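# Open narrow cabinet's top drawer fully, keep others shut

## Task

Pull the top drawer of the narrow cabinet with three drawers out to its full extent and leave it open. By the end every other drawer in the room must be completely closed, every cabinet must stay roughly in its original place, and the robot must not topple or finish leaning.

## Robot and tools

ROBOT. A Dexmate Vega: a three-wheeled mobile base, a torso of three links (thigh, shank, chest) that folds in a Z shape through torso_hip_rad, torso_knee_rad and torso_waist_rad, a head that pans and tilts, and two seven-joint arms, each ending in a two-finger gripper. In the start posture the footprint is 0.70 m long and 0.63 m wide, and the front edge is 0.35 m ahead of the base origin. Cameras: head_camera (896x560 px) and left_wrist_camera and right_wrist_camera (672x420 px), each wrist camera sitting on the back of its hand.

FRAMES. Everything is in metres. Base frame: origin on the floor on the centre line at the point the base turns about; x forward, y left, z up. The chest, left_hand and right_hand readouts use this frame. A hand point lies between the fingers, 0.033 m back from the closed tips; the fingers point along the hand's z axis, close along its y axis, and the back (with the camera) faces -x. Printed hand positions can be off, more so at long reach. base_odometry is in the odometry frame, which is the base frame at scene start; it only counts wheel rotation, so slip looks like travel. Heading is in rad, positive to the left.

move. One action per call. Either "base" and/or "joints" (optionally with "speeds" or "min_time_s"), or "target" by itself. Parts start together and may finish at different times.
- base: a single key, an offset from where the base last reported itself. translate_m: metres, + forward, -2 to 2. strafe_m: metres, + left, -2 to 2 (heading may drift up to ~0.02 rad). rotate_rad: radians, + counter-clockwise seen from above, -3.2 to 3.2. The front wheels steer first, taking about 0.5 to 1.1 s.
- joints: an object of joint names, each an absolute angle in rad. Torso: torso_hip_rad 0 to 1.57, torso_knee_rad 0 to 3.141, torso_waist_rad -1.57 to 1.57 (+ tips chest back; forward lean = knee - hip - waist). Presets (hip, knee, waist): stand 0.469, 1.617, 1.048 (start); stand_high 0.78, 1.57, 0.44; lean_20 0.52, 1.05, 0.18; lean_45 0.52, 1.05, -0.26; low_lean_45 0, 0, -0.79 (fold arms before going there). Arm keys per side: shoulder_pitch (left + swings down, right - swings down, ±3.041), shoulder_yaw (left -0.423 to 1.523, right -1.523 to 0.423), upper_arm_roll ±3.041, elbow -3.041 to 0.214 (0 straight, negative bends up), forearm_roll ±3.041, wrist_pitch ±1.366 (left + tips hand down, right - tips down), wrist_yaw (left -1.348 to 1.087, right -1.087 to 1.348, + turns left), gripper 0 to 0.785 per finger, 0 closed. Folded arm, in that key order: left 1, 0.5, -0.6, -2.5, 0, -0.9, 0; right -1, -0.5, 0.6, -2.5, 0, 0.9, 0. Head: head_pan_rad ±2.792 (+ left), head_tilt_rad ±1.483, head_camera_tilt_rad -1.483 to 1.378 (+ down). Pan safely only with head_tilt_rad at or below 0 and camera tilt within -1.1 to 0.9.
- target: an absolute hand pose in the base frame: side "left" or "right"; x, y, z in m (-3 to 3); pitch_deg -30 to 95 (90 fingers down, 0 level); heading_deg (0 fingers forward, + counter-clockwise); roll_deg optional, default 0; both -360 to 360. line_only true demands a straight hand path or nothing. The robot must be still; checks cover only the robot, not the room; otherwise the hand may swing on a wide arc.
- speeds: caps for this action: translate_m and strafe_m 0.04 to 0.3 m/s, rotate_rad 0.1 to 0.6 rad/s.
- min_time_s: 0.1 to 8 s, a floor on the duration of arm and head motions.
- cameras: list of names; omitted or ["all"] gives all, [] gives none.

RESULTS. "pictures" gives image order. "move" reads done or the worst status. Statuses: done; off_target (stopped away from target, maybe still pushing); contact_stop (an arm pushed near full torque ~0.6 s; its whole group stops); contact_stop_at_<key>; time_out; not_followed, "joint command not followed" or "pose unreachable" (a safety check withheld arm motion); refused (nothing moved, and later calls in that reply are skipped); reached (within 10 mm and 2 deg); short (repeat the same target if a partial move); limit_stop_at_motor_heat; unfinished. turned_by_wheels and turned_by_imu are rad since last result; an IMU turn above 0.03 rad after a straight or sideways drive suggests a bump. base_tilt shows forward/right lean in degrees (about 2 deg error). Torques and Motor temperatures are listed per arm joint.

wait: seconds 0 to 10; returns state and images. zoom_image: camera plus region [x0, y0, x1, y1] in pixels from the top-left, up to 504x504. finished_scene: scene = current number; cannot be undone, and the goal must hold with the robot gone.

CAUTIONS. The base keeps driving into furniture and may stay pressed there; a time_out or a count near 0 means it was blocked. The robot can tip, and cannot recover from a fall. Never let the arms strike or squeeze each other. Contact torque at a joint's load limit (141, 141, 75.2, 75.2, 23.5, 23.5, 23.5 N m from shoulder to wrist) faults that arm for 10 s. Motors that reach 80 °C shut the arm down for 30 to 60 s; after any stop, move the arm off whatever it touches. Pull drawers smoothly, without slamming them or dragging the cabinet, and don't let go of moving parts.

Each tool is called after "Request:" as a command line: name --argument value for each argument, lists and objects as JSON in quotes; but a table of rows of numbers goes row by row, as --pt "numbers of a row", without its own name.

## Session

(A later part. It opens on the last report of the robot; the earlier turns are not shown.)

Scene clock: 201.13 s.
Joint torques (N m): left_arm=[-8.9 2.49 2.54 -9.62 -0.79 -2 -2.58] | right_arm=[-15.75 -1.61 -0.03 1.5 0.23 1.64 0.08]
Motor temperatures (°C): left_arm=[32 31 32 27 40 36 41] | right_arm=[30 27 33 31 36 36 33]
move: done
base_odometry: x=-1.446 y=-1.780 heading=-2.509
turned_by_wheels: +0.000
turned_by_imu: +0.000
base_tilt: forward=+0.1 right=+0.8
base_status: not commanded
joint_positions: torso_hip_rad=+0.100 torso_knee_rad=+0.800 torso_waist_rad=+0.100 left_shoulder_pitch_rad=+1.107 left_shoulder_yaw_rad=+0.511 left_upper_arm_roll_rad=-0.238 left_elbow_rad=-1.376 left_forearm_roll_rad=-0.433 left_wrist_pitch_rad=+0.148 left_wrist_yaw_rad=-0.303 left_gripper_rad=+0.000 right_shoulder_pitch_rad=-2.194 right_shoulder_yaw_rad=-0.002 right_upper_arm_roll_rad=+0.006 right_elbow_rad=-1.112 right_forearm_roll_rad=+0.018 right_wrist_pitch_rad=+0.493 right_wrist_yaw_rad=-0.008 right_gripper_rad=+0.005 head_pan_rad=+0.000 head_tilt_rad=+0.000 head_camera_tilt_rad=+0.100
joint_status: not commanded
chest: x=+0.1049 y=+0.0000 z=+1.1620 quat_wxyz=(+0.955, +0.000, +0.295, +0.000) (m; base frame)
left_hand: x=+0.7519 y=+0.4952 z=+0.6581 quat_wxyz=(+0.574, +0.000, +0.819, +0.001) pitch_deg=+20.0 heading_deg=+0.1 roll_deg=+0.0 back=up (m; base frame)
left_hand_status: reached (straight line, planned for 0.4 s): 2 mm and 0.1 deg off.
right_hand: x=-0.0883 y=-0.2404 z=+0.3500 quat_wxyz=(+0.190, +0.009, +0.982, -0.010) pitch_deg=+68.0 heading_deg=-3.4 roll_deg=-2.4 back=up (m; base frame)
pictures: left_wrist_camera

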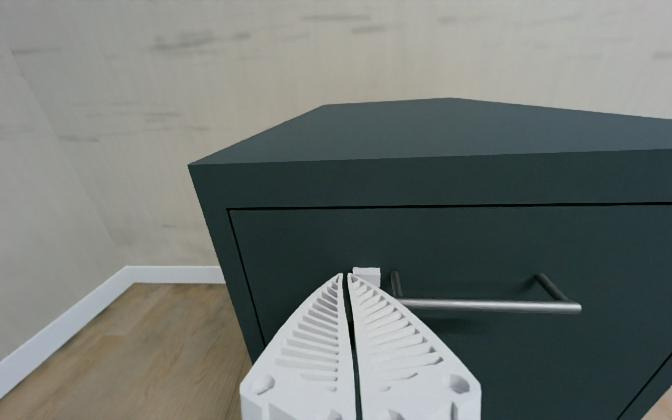

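Request:
move --target '{"side": "left", "x": 0.752, "y": 0.521, "z": 0.66, "pitch_deg": 20, "heading_deg": 0, "roll_deg": 0, "line_only": true}' --cameras '["head_camera", "left_wrist_camera"]'

Request:
zoom_image --camera "head_camera" --region '[160, 280, 360, 440]'

Request:
zoom_image --camera "left_wrist_camera" --region '[220, 140, 480, 400]'

Scene clock: 203.77 s.
Joint torques (N m): left_arm=[-19.03 14.43 -11.7 -6.76 -1.02 -2.41 -0.47] | right_arm=[-16.15 -1.73 0.34 0.79 0.28 1.68 0.08]
Motor temperatures (°C): left_arm=[32 31 32 27 40 36 41] | right_arm=[30 27 33 31 36 36 33]
move: done
base_odometry: x=-1.446 y=-1.780 heading=-2.509
turned_by_wheels: +0.000
turned_by_imu: +0.000
base_tilt: forward=+0.0 right=+0.7
base_status: not commanded
joint_positions: torso_hip_rad=+0.100 torso_knee_rad=+0.800 torso_waist_rad=+0.100 left_shoulder_pitch_rad=+1.076 left_shoulder_yaw_rad=+0.542 left_upper_arm_roll_rad=-0.255 left_elbow_rad=-1.296 left_forearm_roll_rad=-0.441 left_wrist_pitch_rad=+0.122 left_wrist_yaw_rad=-0.358 left_gripper_rad=+0.000 right_shoulder_pitch_rad=-2.194 right_shoulder_yaw_rad=-0.002 right_upper_arm_roll_rad=+0.006 right_elbow_rad=-1.112 right_forearm_roll_rad=+0.018 right_wrist_pitch_rad=+0.493 right_wrist_yaw_rad=-0.008 right_gripper_rad=+0.005 head_pan_rad=+0.000 head_tilt_rad=+0.000 head_camera_tilt_rad=+0.100
joint_status: not commanded
chest: x=+0.1049 y=+0.0000 z=+1.1620 quat_wxyz=(+0.955, +0.000, +0.295, +0.000) (m; base frame)
left_hand: x=+0.7518 y=+0.5196 z=+0.6594 quat_wxyz=(+0.573, +0.000, +0.819, +0.000) pitch_deg=+20.0 heading_deg=+0.0 roll_deg=+0.0 back=up (m; base frame)
left_hand_status: reached (straight line, planned for 0.6 s): 2 mm and 0.0 deg off.
right_hand: x=-0.0883 y=-0.2404 z=+0.3500 quat_wxyz=(+0.190, +0.009, +0.982, -0.010) pitch_deg=+68.0 heading_deg=-3.4 roll_deg=-2.4 back=up (m; base frame)
pictures: head_camera, left_wrist_camera

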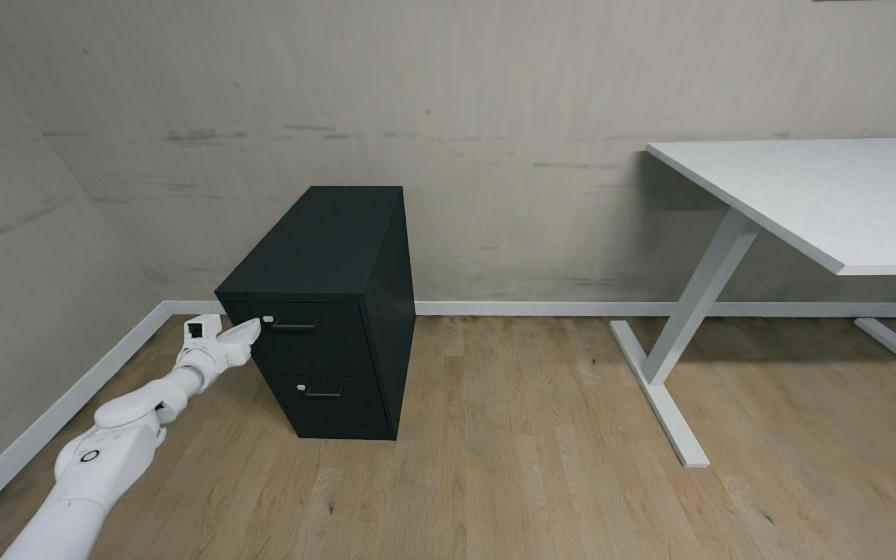

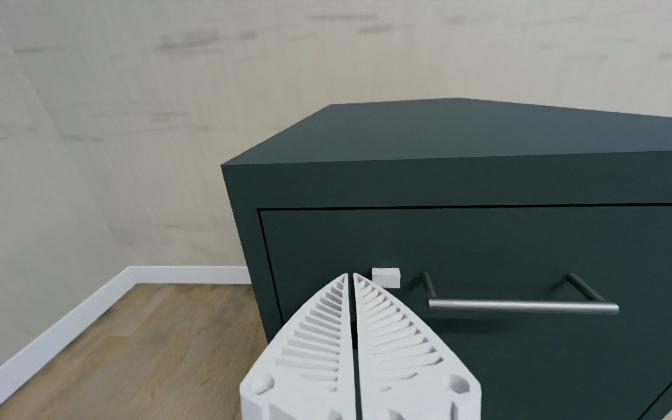

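Scaled by 2.520 from the camera's 896x560 image, which has a finer 960x600 frame.

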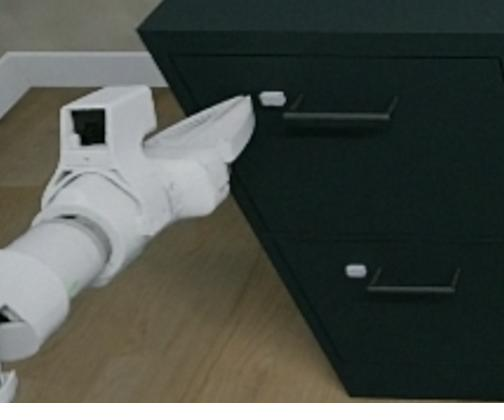

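Scaled by 1.938 from the camera's 672x420 image, which has a finer 960x600 frame.

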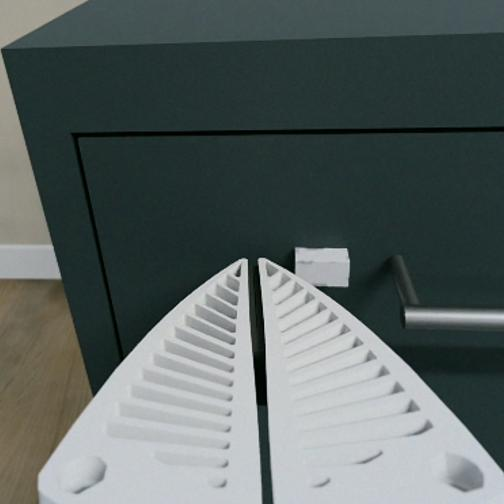

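Request:
move --target '{"side": "left", "x": 0.754, "y": 0.487, "z": 0.657, "pitch_deg": 20, "heading_deg": 0, "roll_deg": 0, "line_only": true}' --cameras '["left_wrist_camera"]'

Request:
zoom_image --camera "left_wrist_camera" --region '[220, 140, 480, 400]'

Scene clock: 207.03 s.
Joint torques (N m): left_arm=[-8.3 1.46 6.96 -10.36 -1.12 -1.78 -3.67] | right_arm=[-15.82 -0.9 0.21 2.23 0.2 1.58 -0.19]
Motor temperatures (°C): left_arm=[32 32 32 27 40 36 41] | right_arm=[30 27 33 31 36 36 33]
move: done
base_odometry: x=-1.446 y=-1.780 heading=-2.509
turned_by_wheels: +0.000
turned_by_imu: +0.001
base_tilt: forward=+0.1 right=+0.7
base_status: not commanded
joint_positions: torso_hip_rad=+0.100 torso_knee_rad=+0.800 torso_waist_rad=+0.100 left_shoulder_pitch_rad=+1.105 left_shoulder_yaw_rad=+0.504 left_upper_arm_roll_rad=-0.230 left_elbow_rad=-1.384 left_forearm_roll_rad=-0.428 left_wrist_pitch_rad=+0.152 left_wrist_yaw_rad=-0.291 left_gripper_rad=+0.000 right_shoulder_pitch_rad=-2.194 right_shoulder_yaw_rad=-0.002 right_upper_arm_roll_rad=+0.006 right_elbow_rad=-1.112 right_forearm_roll_rad=+0.018 right_wrist_pitch_rad=+0.493 right_wrist_yaw_rad=-0.008 right_gripper_rad=+0.005 head_pan_rad=+0.000 head_tilt_rad=+0.000 head_camera_tilt_rad=+0.100
joint_status: not commanded
chest: x=+0.1049 y=+0.0000 z=+1.1620 quat_wxyz=(+0.955, +0.000, +0.295, +0.000) (m; base frame)
left_hand: x=+0.7539 y=+0.4897 z=+0.6572 quat_wxyz=(+0.574, -0.001, +0.819, +0.001) pitch_deg=+20.0 heading_deg=+0.2 roll_deg=+0.1 back=up (m; base frame)
left_hand_status: reached (straight line, planned for 0.6 s): 3 mm and 0.1 deg off.
right_hand: x=-0.0883 y=-0.2404 z=+0.3500 quat_wxyz=(+0.190, +0.009, +0.982, -0.010) pitch_deg=+68.0 heading_deg=-3.4 roll_deg=-2.4 back=up (m; base frame)
pictures: left_wrist_camera

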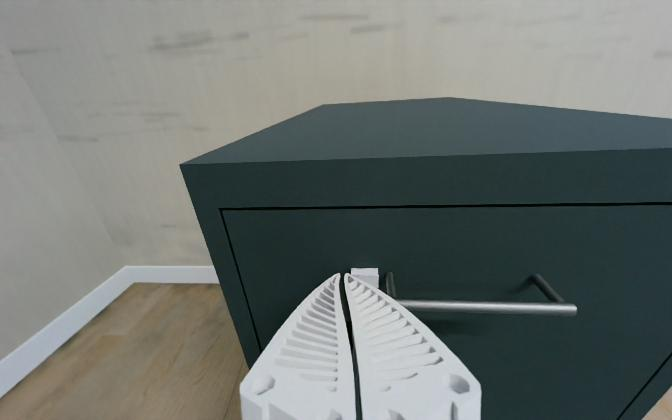

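Scaled by 1.938 from the camera's 672x420 image, which has a finer 960x600 frame.

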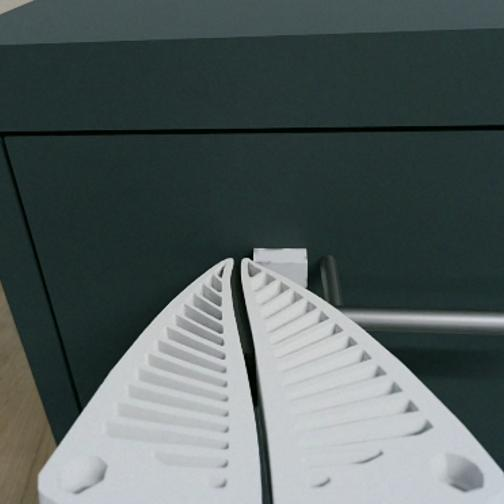

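Request:
move --base '{"translate_m": -0.03}' --speeds '{"translate_m": 0.05}' --cameras '["left_wrist_camera"]'

Request:
zoom_image --camera "left_wrist_camera" --region '[220, 140, 480, 400]'

Scene clock: 208.53 s.
Joint torques (N m): left_arm=[-8.5 5.38 -5.46 -7.21 -0.35 -2.49 0.26] | right_arm=[-16.57 -0.35 0.79 1.32 0.13 1.3 -0.19]
Motor temperatures (°C): left_arm=[32 31 32 27 40 36 41] | right_arm=[30 27 33 31 36 36 33]
move: done
base_odometry: x=-1.421 y=-1.762 heading=-2.509
turned_by_wheels: +0.000
turned_by_imu: +0.000
base_tilt: forward=+0.1 right=+0.7
base_status: done
joint_positions: torso_hip_rad=+0.100 torso_knee_rad=+0.800 torso_waist_rad=+0.100 left_shoulder_pitch_rad=+1.106 left_shoulder_yaw_rad=+0.502 left_upper_arm_roll_rad=-0.229 left_elbow_rad=-1.388 left_forearm_roll_rad=-0.428 left_wrist_pitch_rad=+0.153 left_wrist_yaw_rad=-0.290 left_gripper_rad=+0.000 right_shoulder_pitch_rad=-2.194 right_shoulder_yaw_rad=-0.002 right_upper_arm_roll_rad=+0.006 right_elbow_rad=-1.112 right_forearm_roll_rad=+0.018 right_wrist_pitch_rad=+0.493 right_wrist_yaw_rad=-0.008 right_gripper_rad=+0.005 head_pan_rad=+0.000 head_tilt_rad=+0.000 head_camera_tilt_rad=+0.100
joint_status: not commanded
chest: x=+0.1050 y=+0.0000 z=+1.1620 quat_wxyz=(+0.955, +0.000, +0.296, +0.000) (m; base frame)
left_hand: x=+0.7540 y=+0.4872 z=+0.6569 quat_wxyz=(+0.573, +0.000, +0.819, +0.000) pitch_deg=+20.0 heading_deg=+0.0 roll_deg=+0.0 back=up (m; base frame)
right_hand: x=-0.0883 y=-0.2404 z=+0.3500 quat_wxyz=(+0.190, +0.009, +0.982, -0.010) pitch_deg=+68.0 heading_deg=-3.4 roll_deg=-2.4 back=up (m; base frame)
pictures: left_wrist_camera

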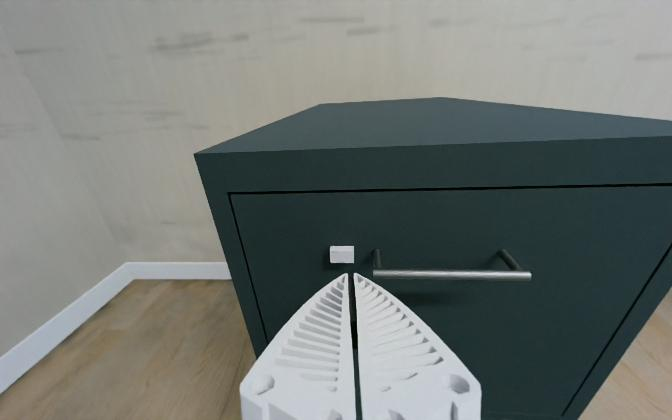

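Scaled by 1.938 from the camera's 672x420 image, which has a finer 960x600 frame.

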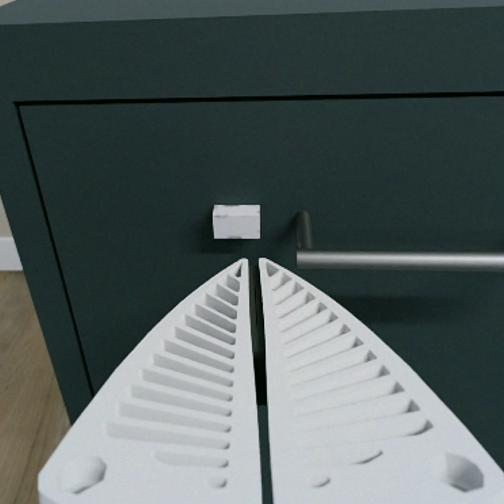

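Request:
move --base '{"translate_m": 0.03}' --speeds '{"translate_m": 0.1}' --joints '{"left_shoulder_yaw_rad": 0.56}' --cameras '[]'

Request:
move --target '{"side": "left", "x": 0.70, "y": 0.54, "z": 0.67, "pitch_deg": 20, "heading_deg": 0, "roll_deg": 90}' --cameras '["head_camera", "left_wrist_camera"]'

Request:
zoom_image --camera "left_wrist_camera" --region '[180, 80, 520, 400]'

Scene clock: 210.57 s.
Joint torques (N m): left_arm=[-29.45 17.25 -14.24 -8.11 -0.5 -5.36 4.07] | right_arm=[-15.59 -0.55 0.59 1.6 0.07 1.79 -0.14]
Motor temperatures (°C): left_arm=[32 32 32 27 40 36 41] | right_arm=[30 27 33 31 36 36 33]
move: done
base_odometry: x=-1.446 y=-1.780 heading=-2.509
turned_by_wheels: +0.000
turned_by_imu: +0.000
base_tilt: forward=+0.1 right=+0.8
base_status: done
joint_positions: torso_hip_rad=+0.100 torso_knee_rad=+0.800 torso_waist_rad=+0.100 left_shoulder_pitch_rad=+1.107 left_shoulder_yaw_rad=+0.556 left_upper_arm_roll_rad=-0.228 left_elbow_rad=-1.388 left_forearm_roll_rad=-0.428 left_wrist_pitch_rad=+0.154 left_wrist_yaw_rad=-0.291 left_gripper_rad=+0.000 right_shoulder_pitch_rad=-2.194 right_shoulder_yaw_rad=-0.002 right_upper_arm_roll_rad=+0.006 right_elbow_rad=-1.112 right_forearm_roll_rad=+0.018 right_wrist_pitch_rad=+0.493 right_wrist_yaw_rad=-0.008 right_gripper_rad=+0.005 head_pan_rad=+0.000 head_tilt_rad=+0.000 head_camera_tilt_rad=+0.100
joint_status: all done
chest: x=+0.1047 y=+0.0000 z=+1.1620 quat_wxyz=(+0.955, +0.000, +0.295, +0.000) (m; base frame)
left_hand: x=+0.7554 y=+0.5059 z=+0.6704 quat_wxyz=(+0.573, +0.019, +0.819, +0.019) pitch_deg=+20.1 heading_deg=+0.6 roll_deg=+3.2 back=up (m; base frame)
right_hand: x=-0.0883 y=-0.2404 z=+0.3499 quat_wxyz=(+0.190, +0.009, +0.982, -0.010) pitch_deg=+68.0 heading_deg=-3.4 roll_deg=-2.4 back=up (m; base frame)
pictures: none
No camera images: "cameras" was empty.

Scene clock: 215.37 s.
Joint torques (N m): left_arm=[-5.68 16.6 -9.87 -3.31 -0.37 0.26 1.5] | right_arm=[-16.22 -1.15 0.5 1.53 0.09 1.92 -0.06]
Motor temperatures (°C): left_arm=[32 32 32 27 40 36 41] | right_arm=[30 27 33 31 36 36 33]
move: done
base_odometry: x=-1.446 y=-1.780 heading=-2.510
turned_by_wheels: +0.000
turned_by_imu: -0.001
base_tilt: forward=+0.1 right=+0.7
base_status: not commanded
joint_positions: torso_hip_rad=+0.100 torso_knee_rad=+0.800 torso_waist_rad=+0.100 left_shoulder_pitch_rad=+1.320 left_shoulder_yaw_rad=+0.994 left_upper_arm_roll_rad=+0.021 left_elbow_rad=-1.354 left_forearm_roll_rad=+0.581 left_wrist_pitch_rad=-0.170 left_wrist_yaw_rad=+0.135 left_gripper_rad=+0.000 right_shoulder_pitch_rad=-2.194 right_shoulder_yaw_rad=-0.002 right_upper_arm_roll_rad=+0.006 right_elbow_rad=-1.112 right_forearm_roll_rad=+0.018 right_wrist_pitch_rad=+0.493 right_wrist_yaw_rad=-0.008 right_gripper_rad=+0.005 head_pan_rad=+0.000 head_tilt_rad=+0.000 head_camera_tilt_rad=+0.100
joint_status: not commanded
chest: x=+0.1049 y=+0.0000 z=+1.1620 quat_wxyz=(+0.955, +0.000, +0.295, +0.000) (m; base frame)
left_hand: x=+0.7003 y=+0.5401 z=+0.6697 quat_wxyz=(+0.406, +0.578, +0.581, +0.405) pitch_deg=+20.0 heading_deg=+0.0 roll_deg=+89.7 (m; base frame)
left_hand_status: reached (straight line, planned for 3.5 s): 0 mm and 0.3 deg off.
right_hand: x=-0.0883 y=-0.2404 z=+0.3500 quat_wxyz=(+0.190, +0.009, +0.982, -0.010) pitch_deg=+68.0 heading_deg=-3.4 roll_deg=-2.4 back=up (m; base frame)
pictures: head_camera, left_wrist_camera

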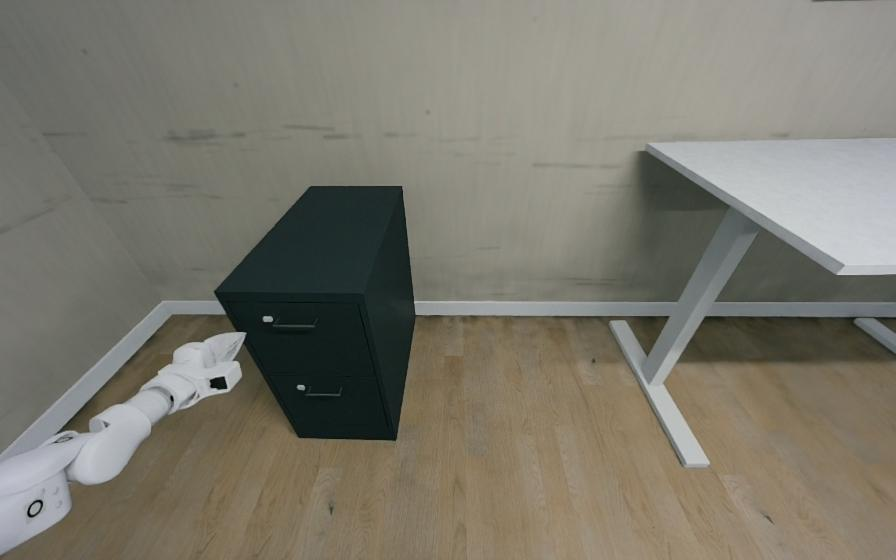

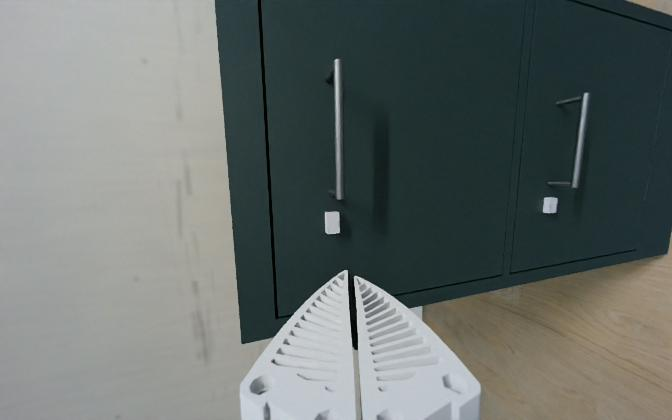

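Scaled by 1.482 from the camera's 672x420 image, which has a finer 960x600 frame.

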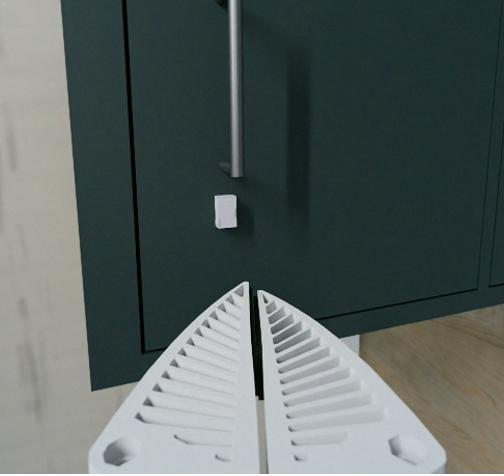

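Request:
move --target '{"side": "left", "x": 0.749, "y": 0.538, "z": 0.665, "pitch_deg": 20, "heading_deg": 0, "roll_deg": 90, "line_only": true}' --cameras '["head_camera", "left_wrist_camera"]'

Request:
zoom_image --camera "left_wrist_camera" --region '[220, 140, 480, 400]'

Request:
zoom_image --camera "head_camera" --region '[200, 280, 340, 400]'

Scene clock: 218.10 s.
Joint torques (N m): left_arm=[-19.04 9.67 -8.65 -3.19 -0.72 0.1 0.89] | right_arm=[-16.01 -0.74 0.47 0.69 0.08 1.37 -0.18]
Motor temperatures (°C): left_arm=[32 32 32 27 40 36 41] | right_arm=[30 27 33 31 36 36 33]
move: done
base_odometry: x=-1.446 y=-1.780 heading=-2.510
turned_by_wheels: +0.000
turned_by_imu: +0.000
base_tilt: forward=+0.1 right=+0.7
base_status: not commanded
joint_positions: torso_hip_rad=+0.100 torso_knee_rad=+0.800 torso_waist_rad=+0.100 left_shoulder_pitch_rad=+1.074 left_shoulder_yaw_rad=+0.944 left_upper_arm_roll_rad=+0.159 left_elbow_rad=-1.190 left_forearm_roll_rad=+0.635 left_wrist_pitch_rad=-0.216 left_wrist_yaw_rad=+0.106 left_gripper_rad=+0.000 right_shoulder_pitch_rad=-2.194 right_shoulder_yaw_rad=-0.002 right_upper_arm_roll_rad=+0.006 right_elbow_rad=-1.112 right_forearm_roll_rad=+0.018 right_wrist_pitch_rad=+0.493 right_wrist_yaw_rad=-0.008 right_gripper_rad=+0.005 head_pan_rad=+0.000 head_tilt_rad=+0.000 head_camera_tilt_rad=+0.100
joint_status: not commanded
chest: x=+0.1049 y=+0.0000 z=+1.1620 quat_wxyz=(+0.955, +0.000, +0.295, +0.000) (m; base frame)
left_hand: x=+0.7481 y=+0.5382 z=+0.6649 quat_wxyz=(+0.405, +0.579, +0.579, +0.406) pitch_deg=+20.0 heading_deg=+0.0 roll_deg=-90.0 (m; base frame)
left_hand_status: reached (straight line, planned for 1.1 s): 1 mm and 0.0 deg off.
right_hand: x=-0.0883 y=-0.2404 z=+0.3500 quat_wxyz=(+0.190, +0.009, +0.982, -0.010) pitch_deg=+68.0 heading_deg=-3.4 roll_deg=-2.4 back=up (m; base frame)
pictures: head_camera, left_wrist_camera

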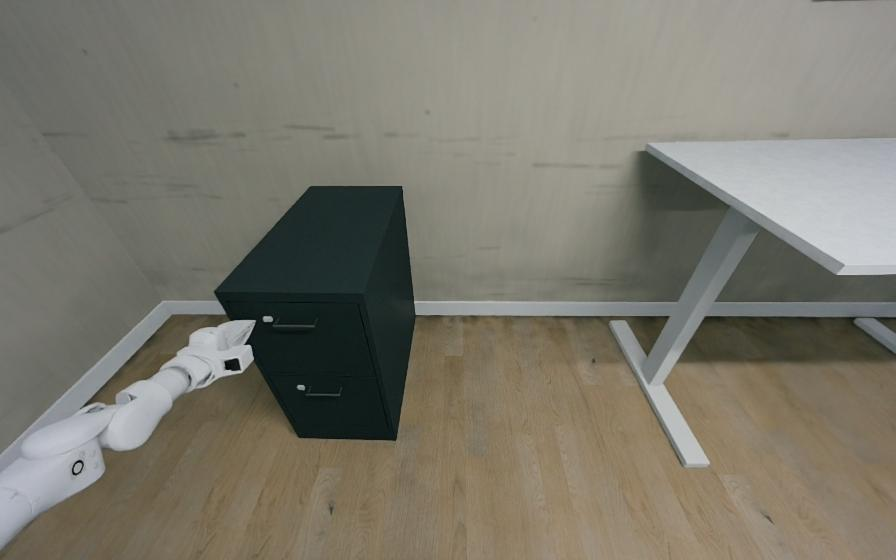

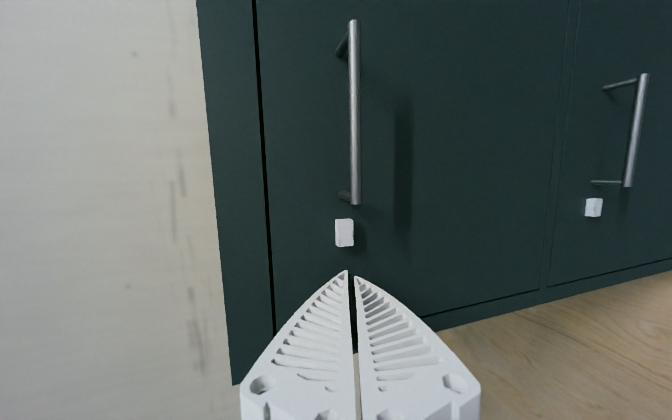

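Scaled by 1.938 from the camera's 672x420 image, which has a finer 960x600 frame.

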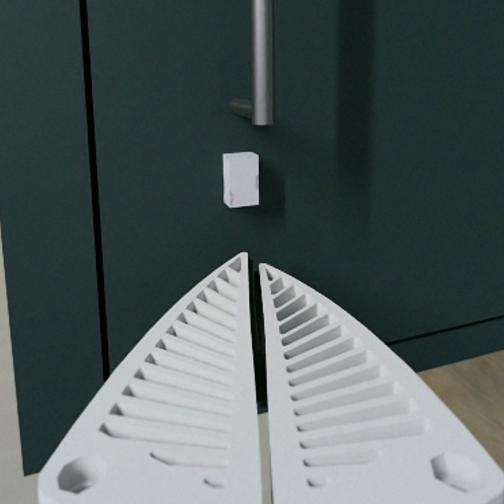

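Scaled by 3.600 from the camera's 896x560 image, which has a finer 960x600 frame.

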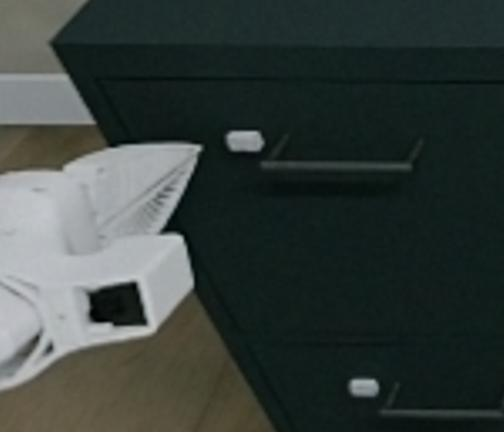

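Request:
move --target '{"side": "left", "x": 0.751, "y": 0.514, "z": 0.667, "pitch_deg": 20, "heading_deg": 0, "roll_deg": 90, "line_only": true}' --cameras '["head_camera", "left_wrist_camera"]'

Request:
zoom_image --camera "left_wrist_camera" --region '[220, 140, 480, 400]'

Request:
zoom_image --camera "head_camera" --region '[200, 280, 340, 400]'

Scene clock: 220.13 s.
Joint torques (N m): left_arm=[-9.29 9.18 -14.71 -3.51 -0.3 -0.18 0.98] | right_arm=[-15.38 -0.67 0.4 0.93 0.09 1.42 -0.17]
Motor temperatures (°C): left_arm=[32 32 32 27 40 36 41] | right_arm=[30 27 33 31 36 36 33]
move: done
base_odometry: x=-1.446 y=-1.780 heading=-2.510
turned_by_wheels: +0.000
turned_by_imu: +0.000
base_tilt: forward=+0.1 right=+0.7
base_status: not commanded
joint_positions: torso_hip_rad=+0.100 torso_knee_rad=+0.800 torso_waist_rad=+0.100 left_shoulder_pitch_rad=+1.109 left_shoulder_yaw_rad=+0.929 left_upper_arm_roll_rad=+0.150 left_elbow_rad=-1.291 left_forearm_roll_rad=+0.640 left_wrist_pitch_rad=-0.136 left_wrist_yaw_rad=+0.075 left_gripper_rad=+0.000 right_shoulder_pitch_rad=-2.194 right_shoulder_yaw_rad=-0.002 right_upper_arm_roll_rad=+0.006 right_elbow_rad=-1.112 right_forearm_roll_rad=+0.018 right_wrist_pitch_rad=+0.493 right_wrist_yaw_rad=-0.008 right_gripper_rad=+0.005 head_pan_rad=+0.000 head_tilt_rad=+0.000 head_camera_tilt_rad=+0.100
joint_status: not commanded
chest: x=+0.1049 y=+0.0000 z=+1.1620 quat_wxyz=(+0.955, +0.000, +0.295, +0.000) (m; base frame)
left_hand: x=+0.7509 y=+0.5148 z=+0.6667 quat_wxyz=(+0.405, +0.579, +0.579, +0.405) pitch_deg=+20.0 heading_deg=+0.0 roll_deg=-90.0 (m; base frame)
left_hand_status: reached (straight line, planned for 0.7 s): 1 mm and 0.0 deg off.
right_hand: x=-0.0883 y=-0.2404 z=+0.3500 quat_wxyz=(+0.190, +0.009, +0.982, -0.010) pitch_deg=+68.0 heading_deg=-3.4 roll_deg=-2.4 back=up (m; base frame)
pictures: head_camera, left_wrist_camera

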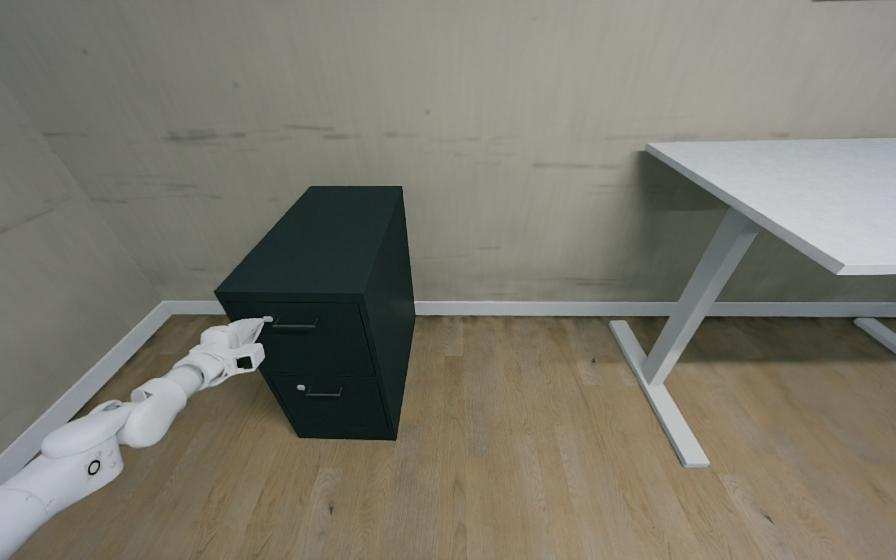

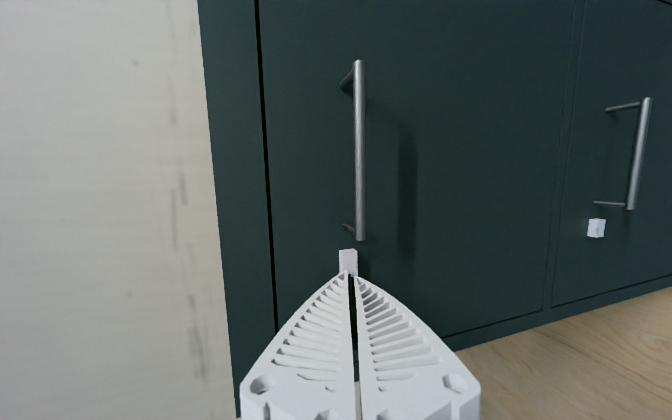

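Scaled by 1.938 from the camera's 672x420 image, which has a finer 960x600 frame.

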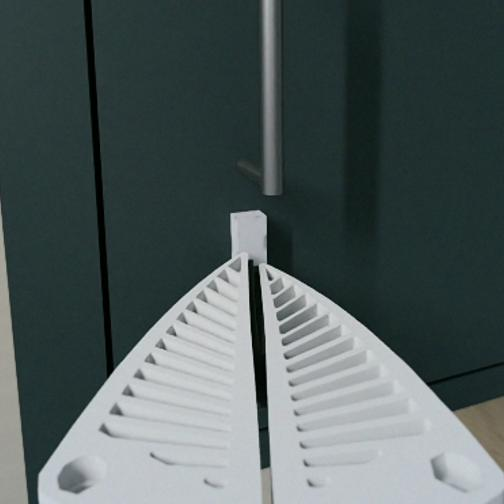

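Scaled by 3.600 from the camera's 896x560 image, which has a finer 960x600 frame.

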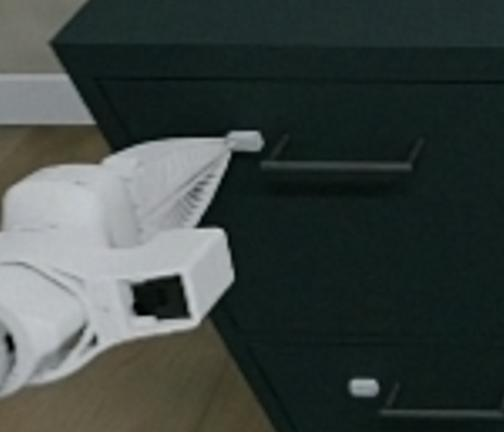

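Request:
move --target '{"side": "left", "x": 0.752, "y": 0.499, "z": 0.667, "pitch_deg": 20, "heading_deg": 0, "roll_deg": 90, "line_only": true}' --cameras '["head_camera", "left_wrist_camera"]'

Request:
zoom_image --camera "left_wrist_camera" --region '[220, 140, 480, 400]'

Request:
zoom_image --camera "head_camera" --region '[200, 280, 340, 400]'

Scene clock: 221.73 s.
Joint torques (N m): left_arm=[-8.9 7.33 -15.2 -4.38 -0.2 0.6 0.94] | right_arm=[-16.76 -0.37 0.47 0.95 0.15 1.68 -0.04]
Motor temperatures (°C): left_arm=[32 32 32 27 40 36 41] | right_arm=[30 27 33 31 36 36 33]
move: done
base_odometry: x=-1.446 y=-1.780 heading=-2.510
turned_by_wheels: +0.000
turned_by_imu: +0.000
base_tilt: forward=+0.0 right=+0.8
base_status: not commanded
joint_positions: torso_hip_rad=+0.100 torso_knee_rad=+0.800 torso_waist_rad=+0.100 left_shoulder_pitch_rad=+1.125 left_shoulder_yaw_rad=+0.917 left_upper_arm_roll_rad=+0.149 left_elbow_rad=-1.346 left_forearm_roll_rad=+0.649 left_wrist_pitch_rad=-0.089 left_wrist_yaw_rad=+0.060 left_gripper_rad=+0.000 right_shoulder_pitch_rad=-2.194 right_shoulder_yaw_rad=-0.002 right_upper_arm_roll_rad=+0.006 right_elbow_rad=-1.112 right_forearm_roll_rad=+0.018 right_wrist_pitch_rad=+0.493 right_wrist_yaw_rad=-0.008 right_gripper_rad=+0.005 head_pan_rad=+0.000 head_tilt_rad=+0.000 head_camera_tilt_rad=+0.100
joint_status: not commanded
chest: x=+0.1049 y=+0.0000 z=+1.1620 quat_wxyz=(+0.955, +0.000, +0.295, +0.000) (m; base frame)
left_hand: x=+0.7519 y=+0.4999 z=+0.6668 quat_wxyz=(+0.405, +0.579, +0.579, +0.405) pitch_deg=+20.0 heading_deg=+0.0 roll_deg=-90.0 (m; base frame)
left_hand_status: reached (straight line, planned for 0.5 s): 1 mm and 0.0 deg off.
right_hand: x=-0.0883 y=-0.2404 z=+0.3500 quat_wxyz=(+0.190, +0.009, +0.982, -0.010) pitch_deg=+68.0 heading_deg=-3.4 roll_deg=-2.4 back=up (m; base frame)
pictures: head_camera, left_wrist_camera

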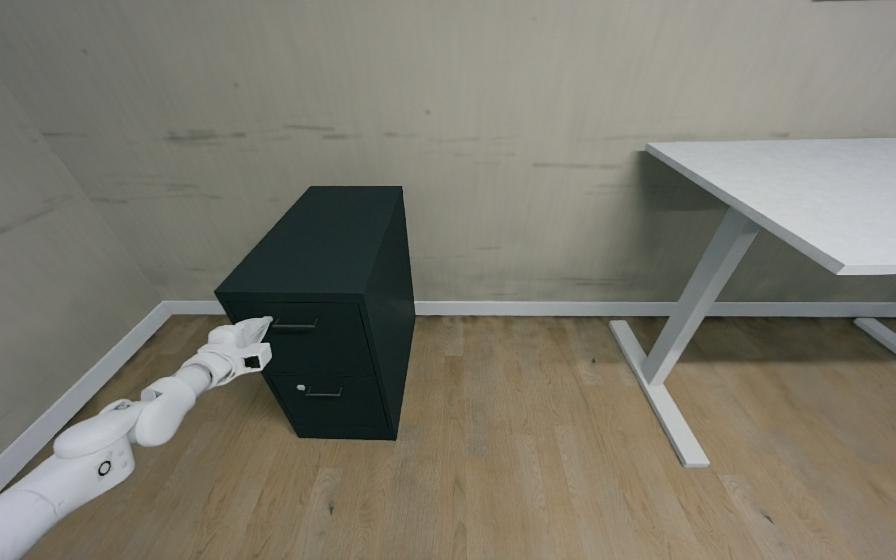

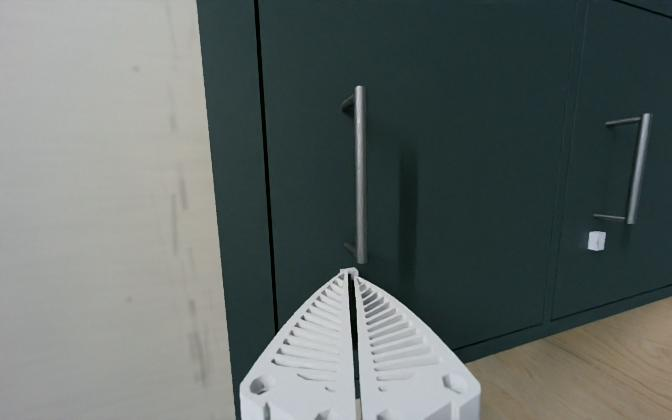

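Scaled by 1.938 from the camera's 672x420 image, which has a finer 960x600 frame.

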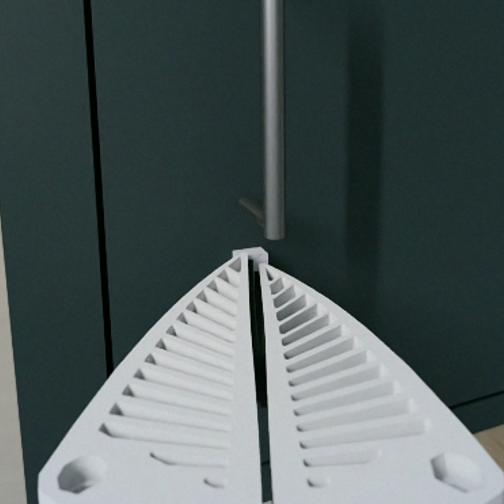

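Scaled by 3.600 from the camera's 896x560 image, which has a finer 960x600 frame.

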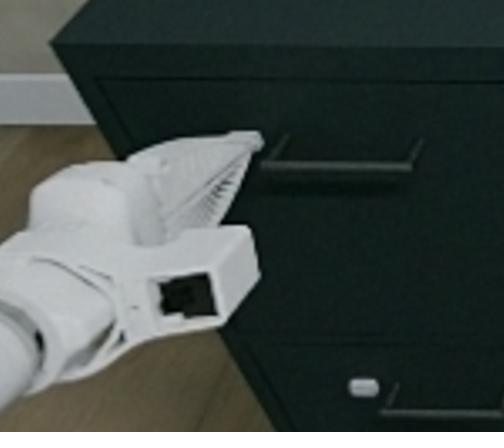

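Request:
move --target '{"side": "left", "x": 0.735, "y": 0.505, "z": 0.667, "pitch_deg": 20, "heading_deg": 0, "roll_deg": 90, "line_only": true}' --cameras '[]'

Request:
move --target '{"side": "left", "x": 0.735, "y": 0.525, "z": 0.667, "pitch_deg": 20, "heading_deg": 0, "roll_deg": 90, "line_only": true}' --cameras '[]'

Request:
move --target '{"side": "left", "x": 0.758, "y": 0.525, "z": 0.666, "pitch_deg": 20, "heading_deg": 0, "roll_deg": 90, "line_only": true}' --cameras '["head_camera", "left_wrist_camera"]'

Request:
zoom_image --camera "left_wrist_camera" --region '[220, 140, 480, 400]'

Request:
zoom_image --camera "head_camera" --region '[200, 280, 340, 400]'

Scene clock: 223.80 s.
Joint torques (N m): left_arm=[-8.03 14.49 -15.8 -4.47 -0.58 0.26 1.48] | right_arm=[-14.41 -1.67 0.41 1.34 0.16 1 0.01]
Motor temperatures (°C): left_arm=[32 32 32 27 40 36 41] | right_arm=[30 27 33 31 36 36 33]
move: done
base_odometry: x=-1.446 y=-1.780 heading=-2.510
turned_by_wheels: +0.000
turned_by_imu: +0.000
base_tilt: forward=+0.1 right=+0.7
base_status: not commanded
joint_positions: torso_hip_rad=+0.100 torso_knee_rad=+0.800 torso_waist_rad=+0.100 left_shoulder_pitch_rad=+1.194 left_shoulder_yaw_rad=+0.937 left_upper_arm_roll_rad=+0.113 left_elbow_rad=-1.381 left_forearm_roll_rad=+0.632 left_wrist_pitch_rad=-0.087 left_wrist_yaw_rad=+0.077 left_gripper_rad=+0.000 right_shoulder_pitch_rad=-2.194 right_shoulder_yaw_rad=-0.002 right_upper_arm_roll_rad=+0.006 right_elbow_rad=-1.112 right_forearm_roll_rad=+0.018 right_wrist_pitch_rad=+0.493 right_wrist_yaw_rad=-0.008 right_gripper_rad=+0.005 head_pan_rad=+0.000 head_tilt_rad=+0.000 head_camera_tilt_rad=+0.100
joint_status: not commanded
chest: x=+0.1049 y=+0.0000 z=+1.1620 quat_wxyz=(+0.955, +0.000, +0.295, +0.000) (m; base frame)
left_hand: x=+0.7358 y=+0.5046 z=+0.6667 quat_wxyz=(+0.405, +0.579, +0.579, +0.405) pitch_deg=+20.0 heading_deg=+0.0 roll_deg=+90.0 (m; base frame)
left_hand_status: reached (straight line, planned for 0.6 s): 1 mm and 0.0 deg off.
right_hand: x=-0.0883 y=-0.2404 z=+0.3500 quat_wxyz=(+0.190, +0.009, +0.982, -0.010) pitch_deg=+68.0 heading_deg=-3.4 roll_deg=-2.4 back=up (m; base frame)
pictures: none
No camera images: "cameras" was empty.

Scene clock: 225.37 s.
Joint torques (N m): left_arm=[-19 16.39 -9.36 -2.81 -0.62 -0.41 1.48] | right_arm=[-16.4 -1.24 0.51 1.39 0.1 1.29 0.05]
Motor temperatures (°C): left_arm=[32 32 32 27 40 36 41] | right_arm=[30 27 33 31 36 36 33]
move: done
base_odometry: x=-1.446 y=-1.780 heading=-2.510
turned_by_wheels: +0.000
turned_by_imu: +0.000
base_tilt: forward=+0.0 right=+0.8
base_status: not commanded
joint_positions: torso_hip_rad=+0.100 torso_knee_rad=+0.800 torso_waist_rad=+0.100 left_shoulder_pitch_rad=+1.170 left_shoulder_yaw_rad=+0.953 left_upper_arm_roll_rad=+0.115 left_elbow_rad=-1.306 left_forearm_roll_rad=+0.621 left_wrist_pitch_rad=-0.149 left_wrist_yaw_rad=+0.097 left_gripper_rad=+0.000 right_shoulder_pitch_rad=-2.194 right_shoulder_yaw_rad=-0.002 right_upper_arm_roll_rad=+0.006 right_elbow_rad=-1.112 right_forearm_roll_rad=+0.018 right_wrist_pitch_rad=+0.493 right_wrist_yaw_rad=-0.008 right_gripper_rad=+0.005 head_pan_rad=+0.000 head_tilt_rad=+0.000 head_camera_tilt_rad=+0.100
joint_status: not commanded
chest: x=+0.1049 y=+0.0000 z=+1.1620 quat_wxyz=(+0.955, +0.000, +0.295, +0.000) (m; base frame)
left_hand: x=+0.7349 y=+0.5241 z=+0.6667 quat_wxyz=(+0.405, +0.579, +0.579, +0.405) pitch_deg=+20.0 heading_deg=+0.0 roll_deg=-90.0 (m; base frame)
left_hand_status: reached (straight line, planned for 0.6 s): 1 mm and 0.0 deg off.
right_hand: x=-0.0883 y=-0.2404 z=+0.3500 quat_wxyz=(+0.190, +0.009, +0.982, -0.010) pitch_deg=+68.0 heading_deg=-3.4 roll_deg=-2.4 back=up (m; base frame)
pictures: none
No camera images: "cameras" was empty.

Scene clock: 227.13 s.
Joint torques (N m): left_arm=[-18.51 10.1 -8.97 -4.01 -0.65 -0.24 1.04] | right_arm=[-15.8 -1.87 -0.01 0.16 0.01 1.72 -0.02]
Motor temperatures (°C): left_arm=[32 32 32 27 40 36 41] | right_arm=[30 27 33 31 36 36 33]
move: done
base_odometry: x=-1.446 y=-1.780 heading=-2.510
turned_by_wheels: +0.000
turned_by_imu: +0.000
base_tilt: forward=+0.1 right=+0.7
base_status: not commanded
joint_positions: torso_hip_rad=+0.100 torso_knee_rad=+0.800 torso_waist_rad=+0.100 left_shoulder_pitch_rad=+1.059 left_shoulder_yaw_rad=+0.928 left_upper_arm_roll_rad=+0.172 left_elbow_rad=-1.221 left_forearm_roll_rad=+0.643 left_wrist_pitch_rad=-0.179 left_wrist_yaw_rad=+0.085 left_gripper_rad=+0.000 right_shoulder_pitch_rad=-2.194 right_shoulder_yaw_rad=-0.002 right_upper_arm_roll_rad=+0.006 right_elbow_rad=-1.112 right_forearm_roll_rad=+0.018 right_wrist_pitch_rad=+0.493 right_wrist_yaw_rad=-0.008 right_gripper_rad=+0.005 head_pan_rad=+0.000 head_tilt_rad=+0.000 head_camera_tilt_rad=+0.100
joint_status: not commanded
chest: x=+0.1049 y=+0.0000 z=+1.1620 quat_wxyz=(+0.955, +0.000, +0.295, +0.000) (m; base frame)
left_hand: x=+0.7571 y=+0.5251 z=+0.6659 quat_wxyz=(+0.405, +0.579, +0.579, +0.406) pitch_deg=+20.0 heading_deg=+0.0 roll_deg=-90.0 (m; base frame)
left_hand_status: reached (straight line, planned for 0.7 s): 1 mm and 0.0 deg off.
right_hand: x=-0.0883 y=-0.2404 z=+0.3500 quat_wxyz=(+0.190, +0.009, +0.982, -0.010) pitch_deg=+68.0 heading_deg=-3.4 roll_deg=-2.4 back=up (m; base frame)
pictures: head_camera, left_wrist_camera

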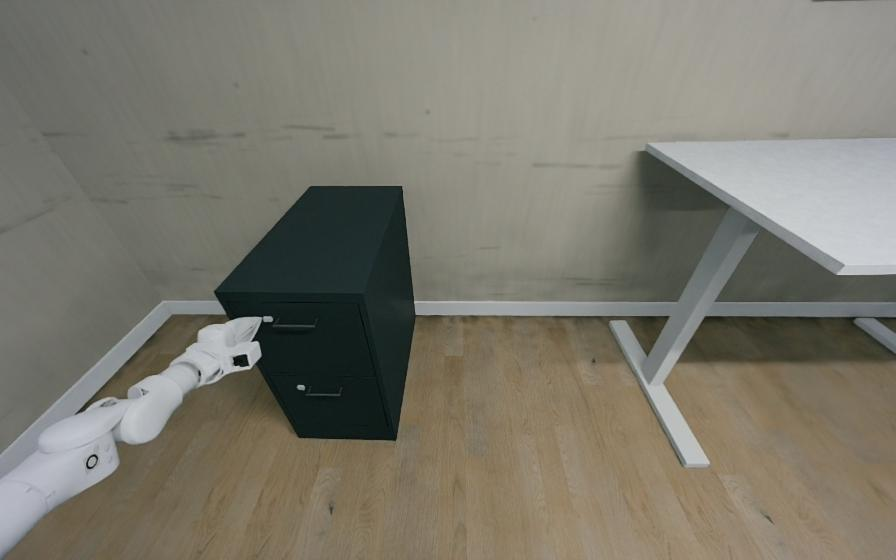

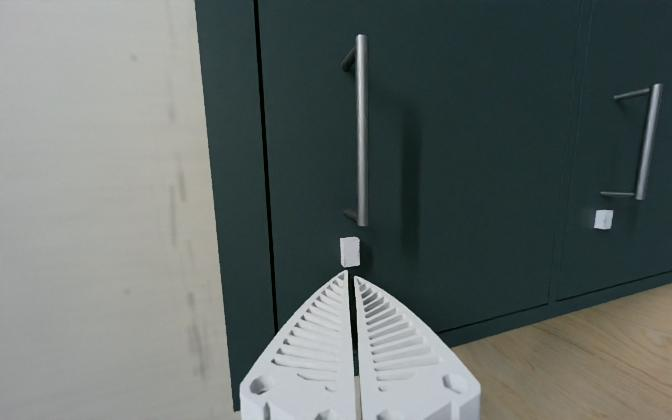

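Scaled by 1.938 from the camera's 672x420 image, which has a finer 960x600 frame.

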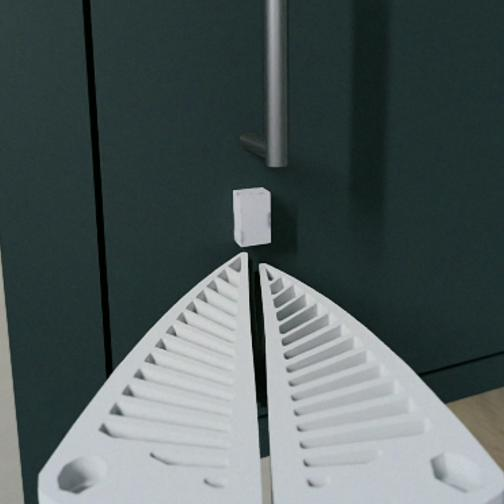

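Scaled by 3.600 from the camera's 896x560 image, which has a finer 960x600 frame.

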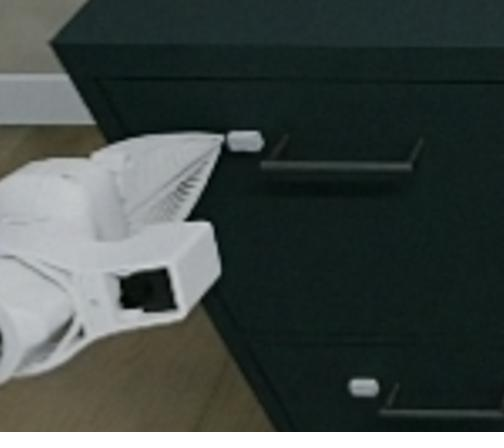

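Request:
move --target '{"side": "left", "x": 0.759, "y": 0.509, "z": 0.666, "pitch_deg": 20, "heading_deg": 0, "roll_deg": 90, "line_only": true}' --cameras '["head_camera", "left_wrist_camera"]'

Request:
zoom_image --camera "left_wrist_camera" --region '[220, 140, 480, 400]'

Request:
zoom_image --camera "head_camera" --region '[200, 280, 340, 400]'

Scene clock: 228.80 s.
Joint torques (N m): left_arm=[-10.3 7.14 -12.25 -7.04 -0.24 -1.95 0.77] | right_arm=[-15.9 -0.71 0.24 1.69 0.09 0.66 -0.12]
Motor temperatures (°C): left_arm=[32 32 32 27 40 36 41] | right_arm=[30 27 33 31 36 36 33]
move: done
base_odometry: x=-1.446 y=-1.780 heading=-2.510
turned_by_wheels: +0.000
turned_by_imu: +0.000
base_tilt: forward=+0.1 right=+0.7
base_status: not commanded
joint_positions: torso_hip_rad=+0.100 torso_knee_rad=+0.800 torso_waist_rad=+0.100 left_shoulder_pitch_rad=+1.076 left_shoulder_yaw_rad=+0.916 left_upper_arm_roll_rad=+0.170 left_elbow_rad=-1.278 left_forearm_roll_rad=+0.650 left_wrist_pitch_rad=-0.130 left_wrist_yaw_rad=+0.068 left_gripper_rad=+0.000 right_shoulder_pitch_rad=-2.194 right_shoulder_yaw_rad=-0.002 right_upper_arm_roll_rad=+0.006 right_elbow_rad=-1.112 right_forearm_roll_rad=+0.018 right_wrist_pitch_rad=+0.493 right_wrist_yaw_rad=-0.008 right_gripper_rad=+0.005 head_pan_rad=+0.000 head_tilt_rad=+0.000 head_camera_tilt_rad=+0.100
joint_status: not commanded
chest: x=+0.1049 y=+0.0000 z=+1.1620 quat_wxyz=(+0.955, +0.000, +0.295, +0.000) (m; base frame)
left_hand: x=+0.7588 y=+0.5103 z=+0.6658 quat_wxyz=(+0.405, +0.579, +0.579, +0.406) pitch_deg=+20.0 heading_deg=+0.0 roll_deg=-90.0 (m; base frame)
left_hand_status: reached (straight line, planned for 0.5 s): 1 mm and 0.0 deg off.
right_hand: x=-0.0883 y=-0.2404 z=+0.3500 quat_wxyz=(+0.190, +0.009, +0.982, -0.010) pitch_deg=+68.0 heading_deg=-3.4 roll_deg=-2.4 back=up (m; base frame)
pictures: head_camera, left_wrist_camera

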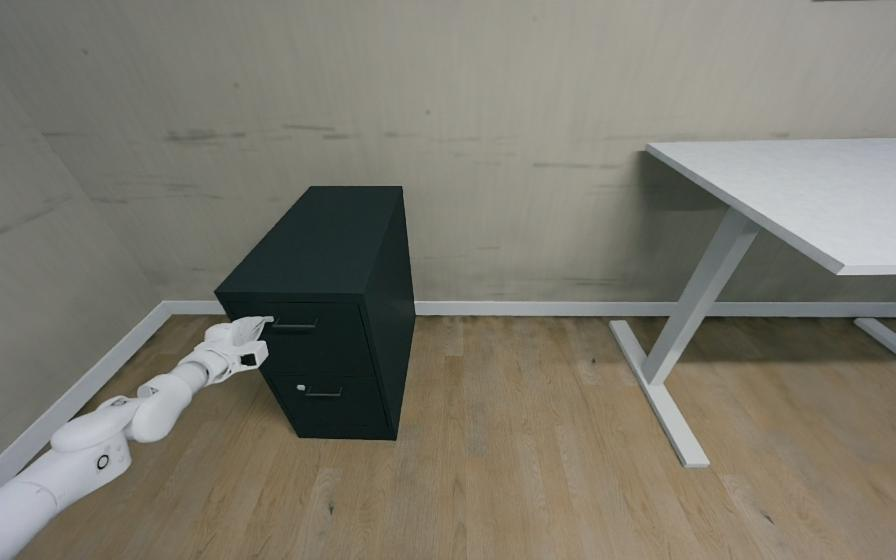

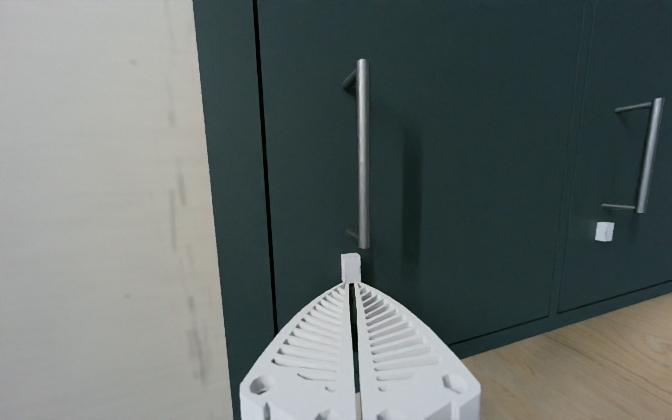

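Scaled by 1.938 from the camera's 672x420 image, which has a finer 960x600 frame.

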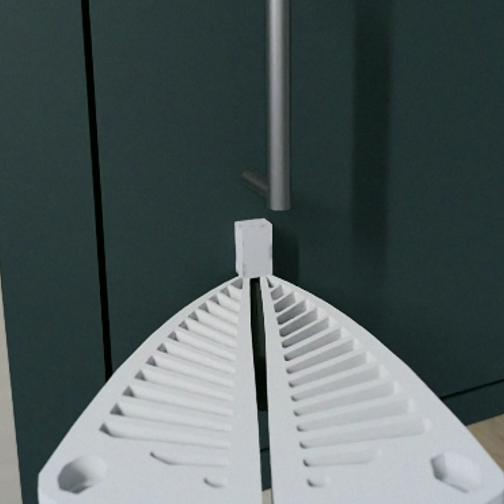

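Scaled by 3.600 from the camera's 896x560 image, which has a finer 960x600 frame.

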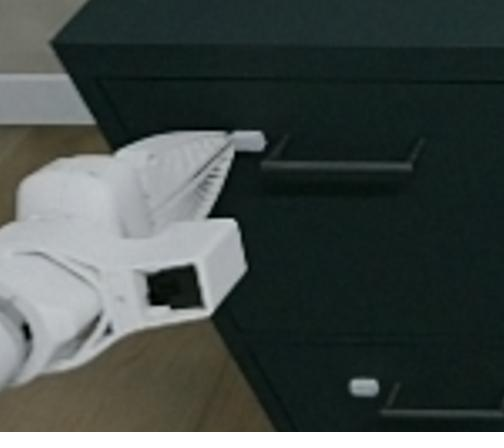

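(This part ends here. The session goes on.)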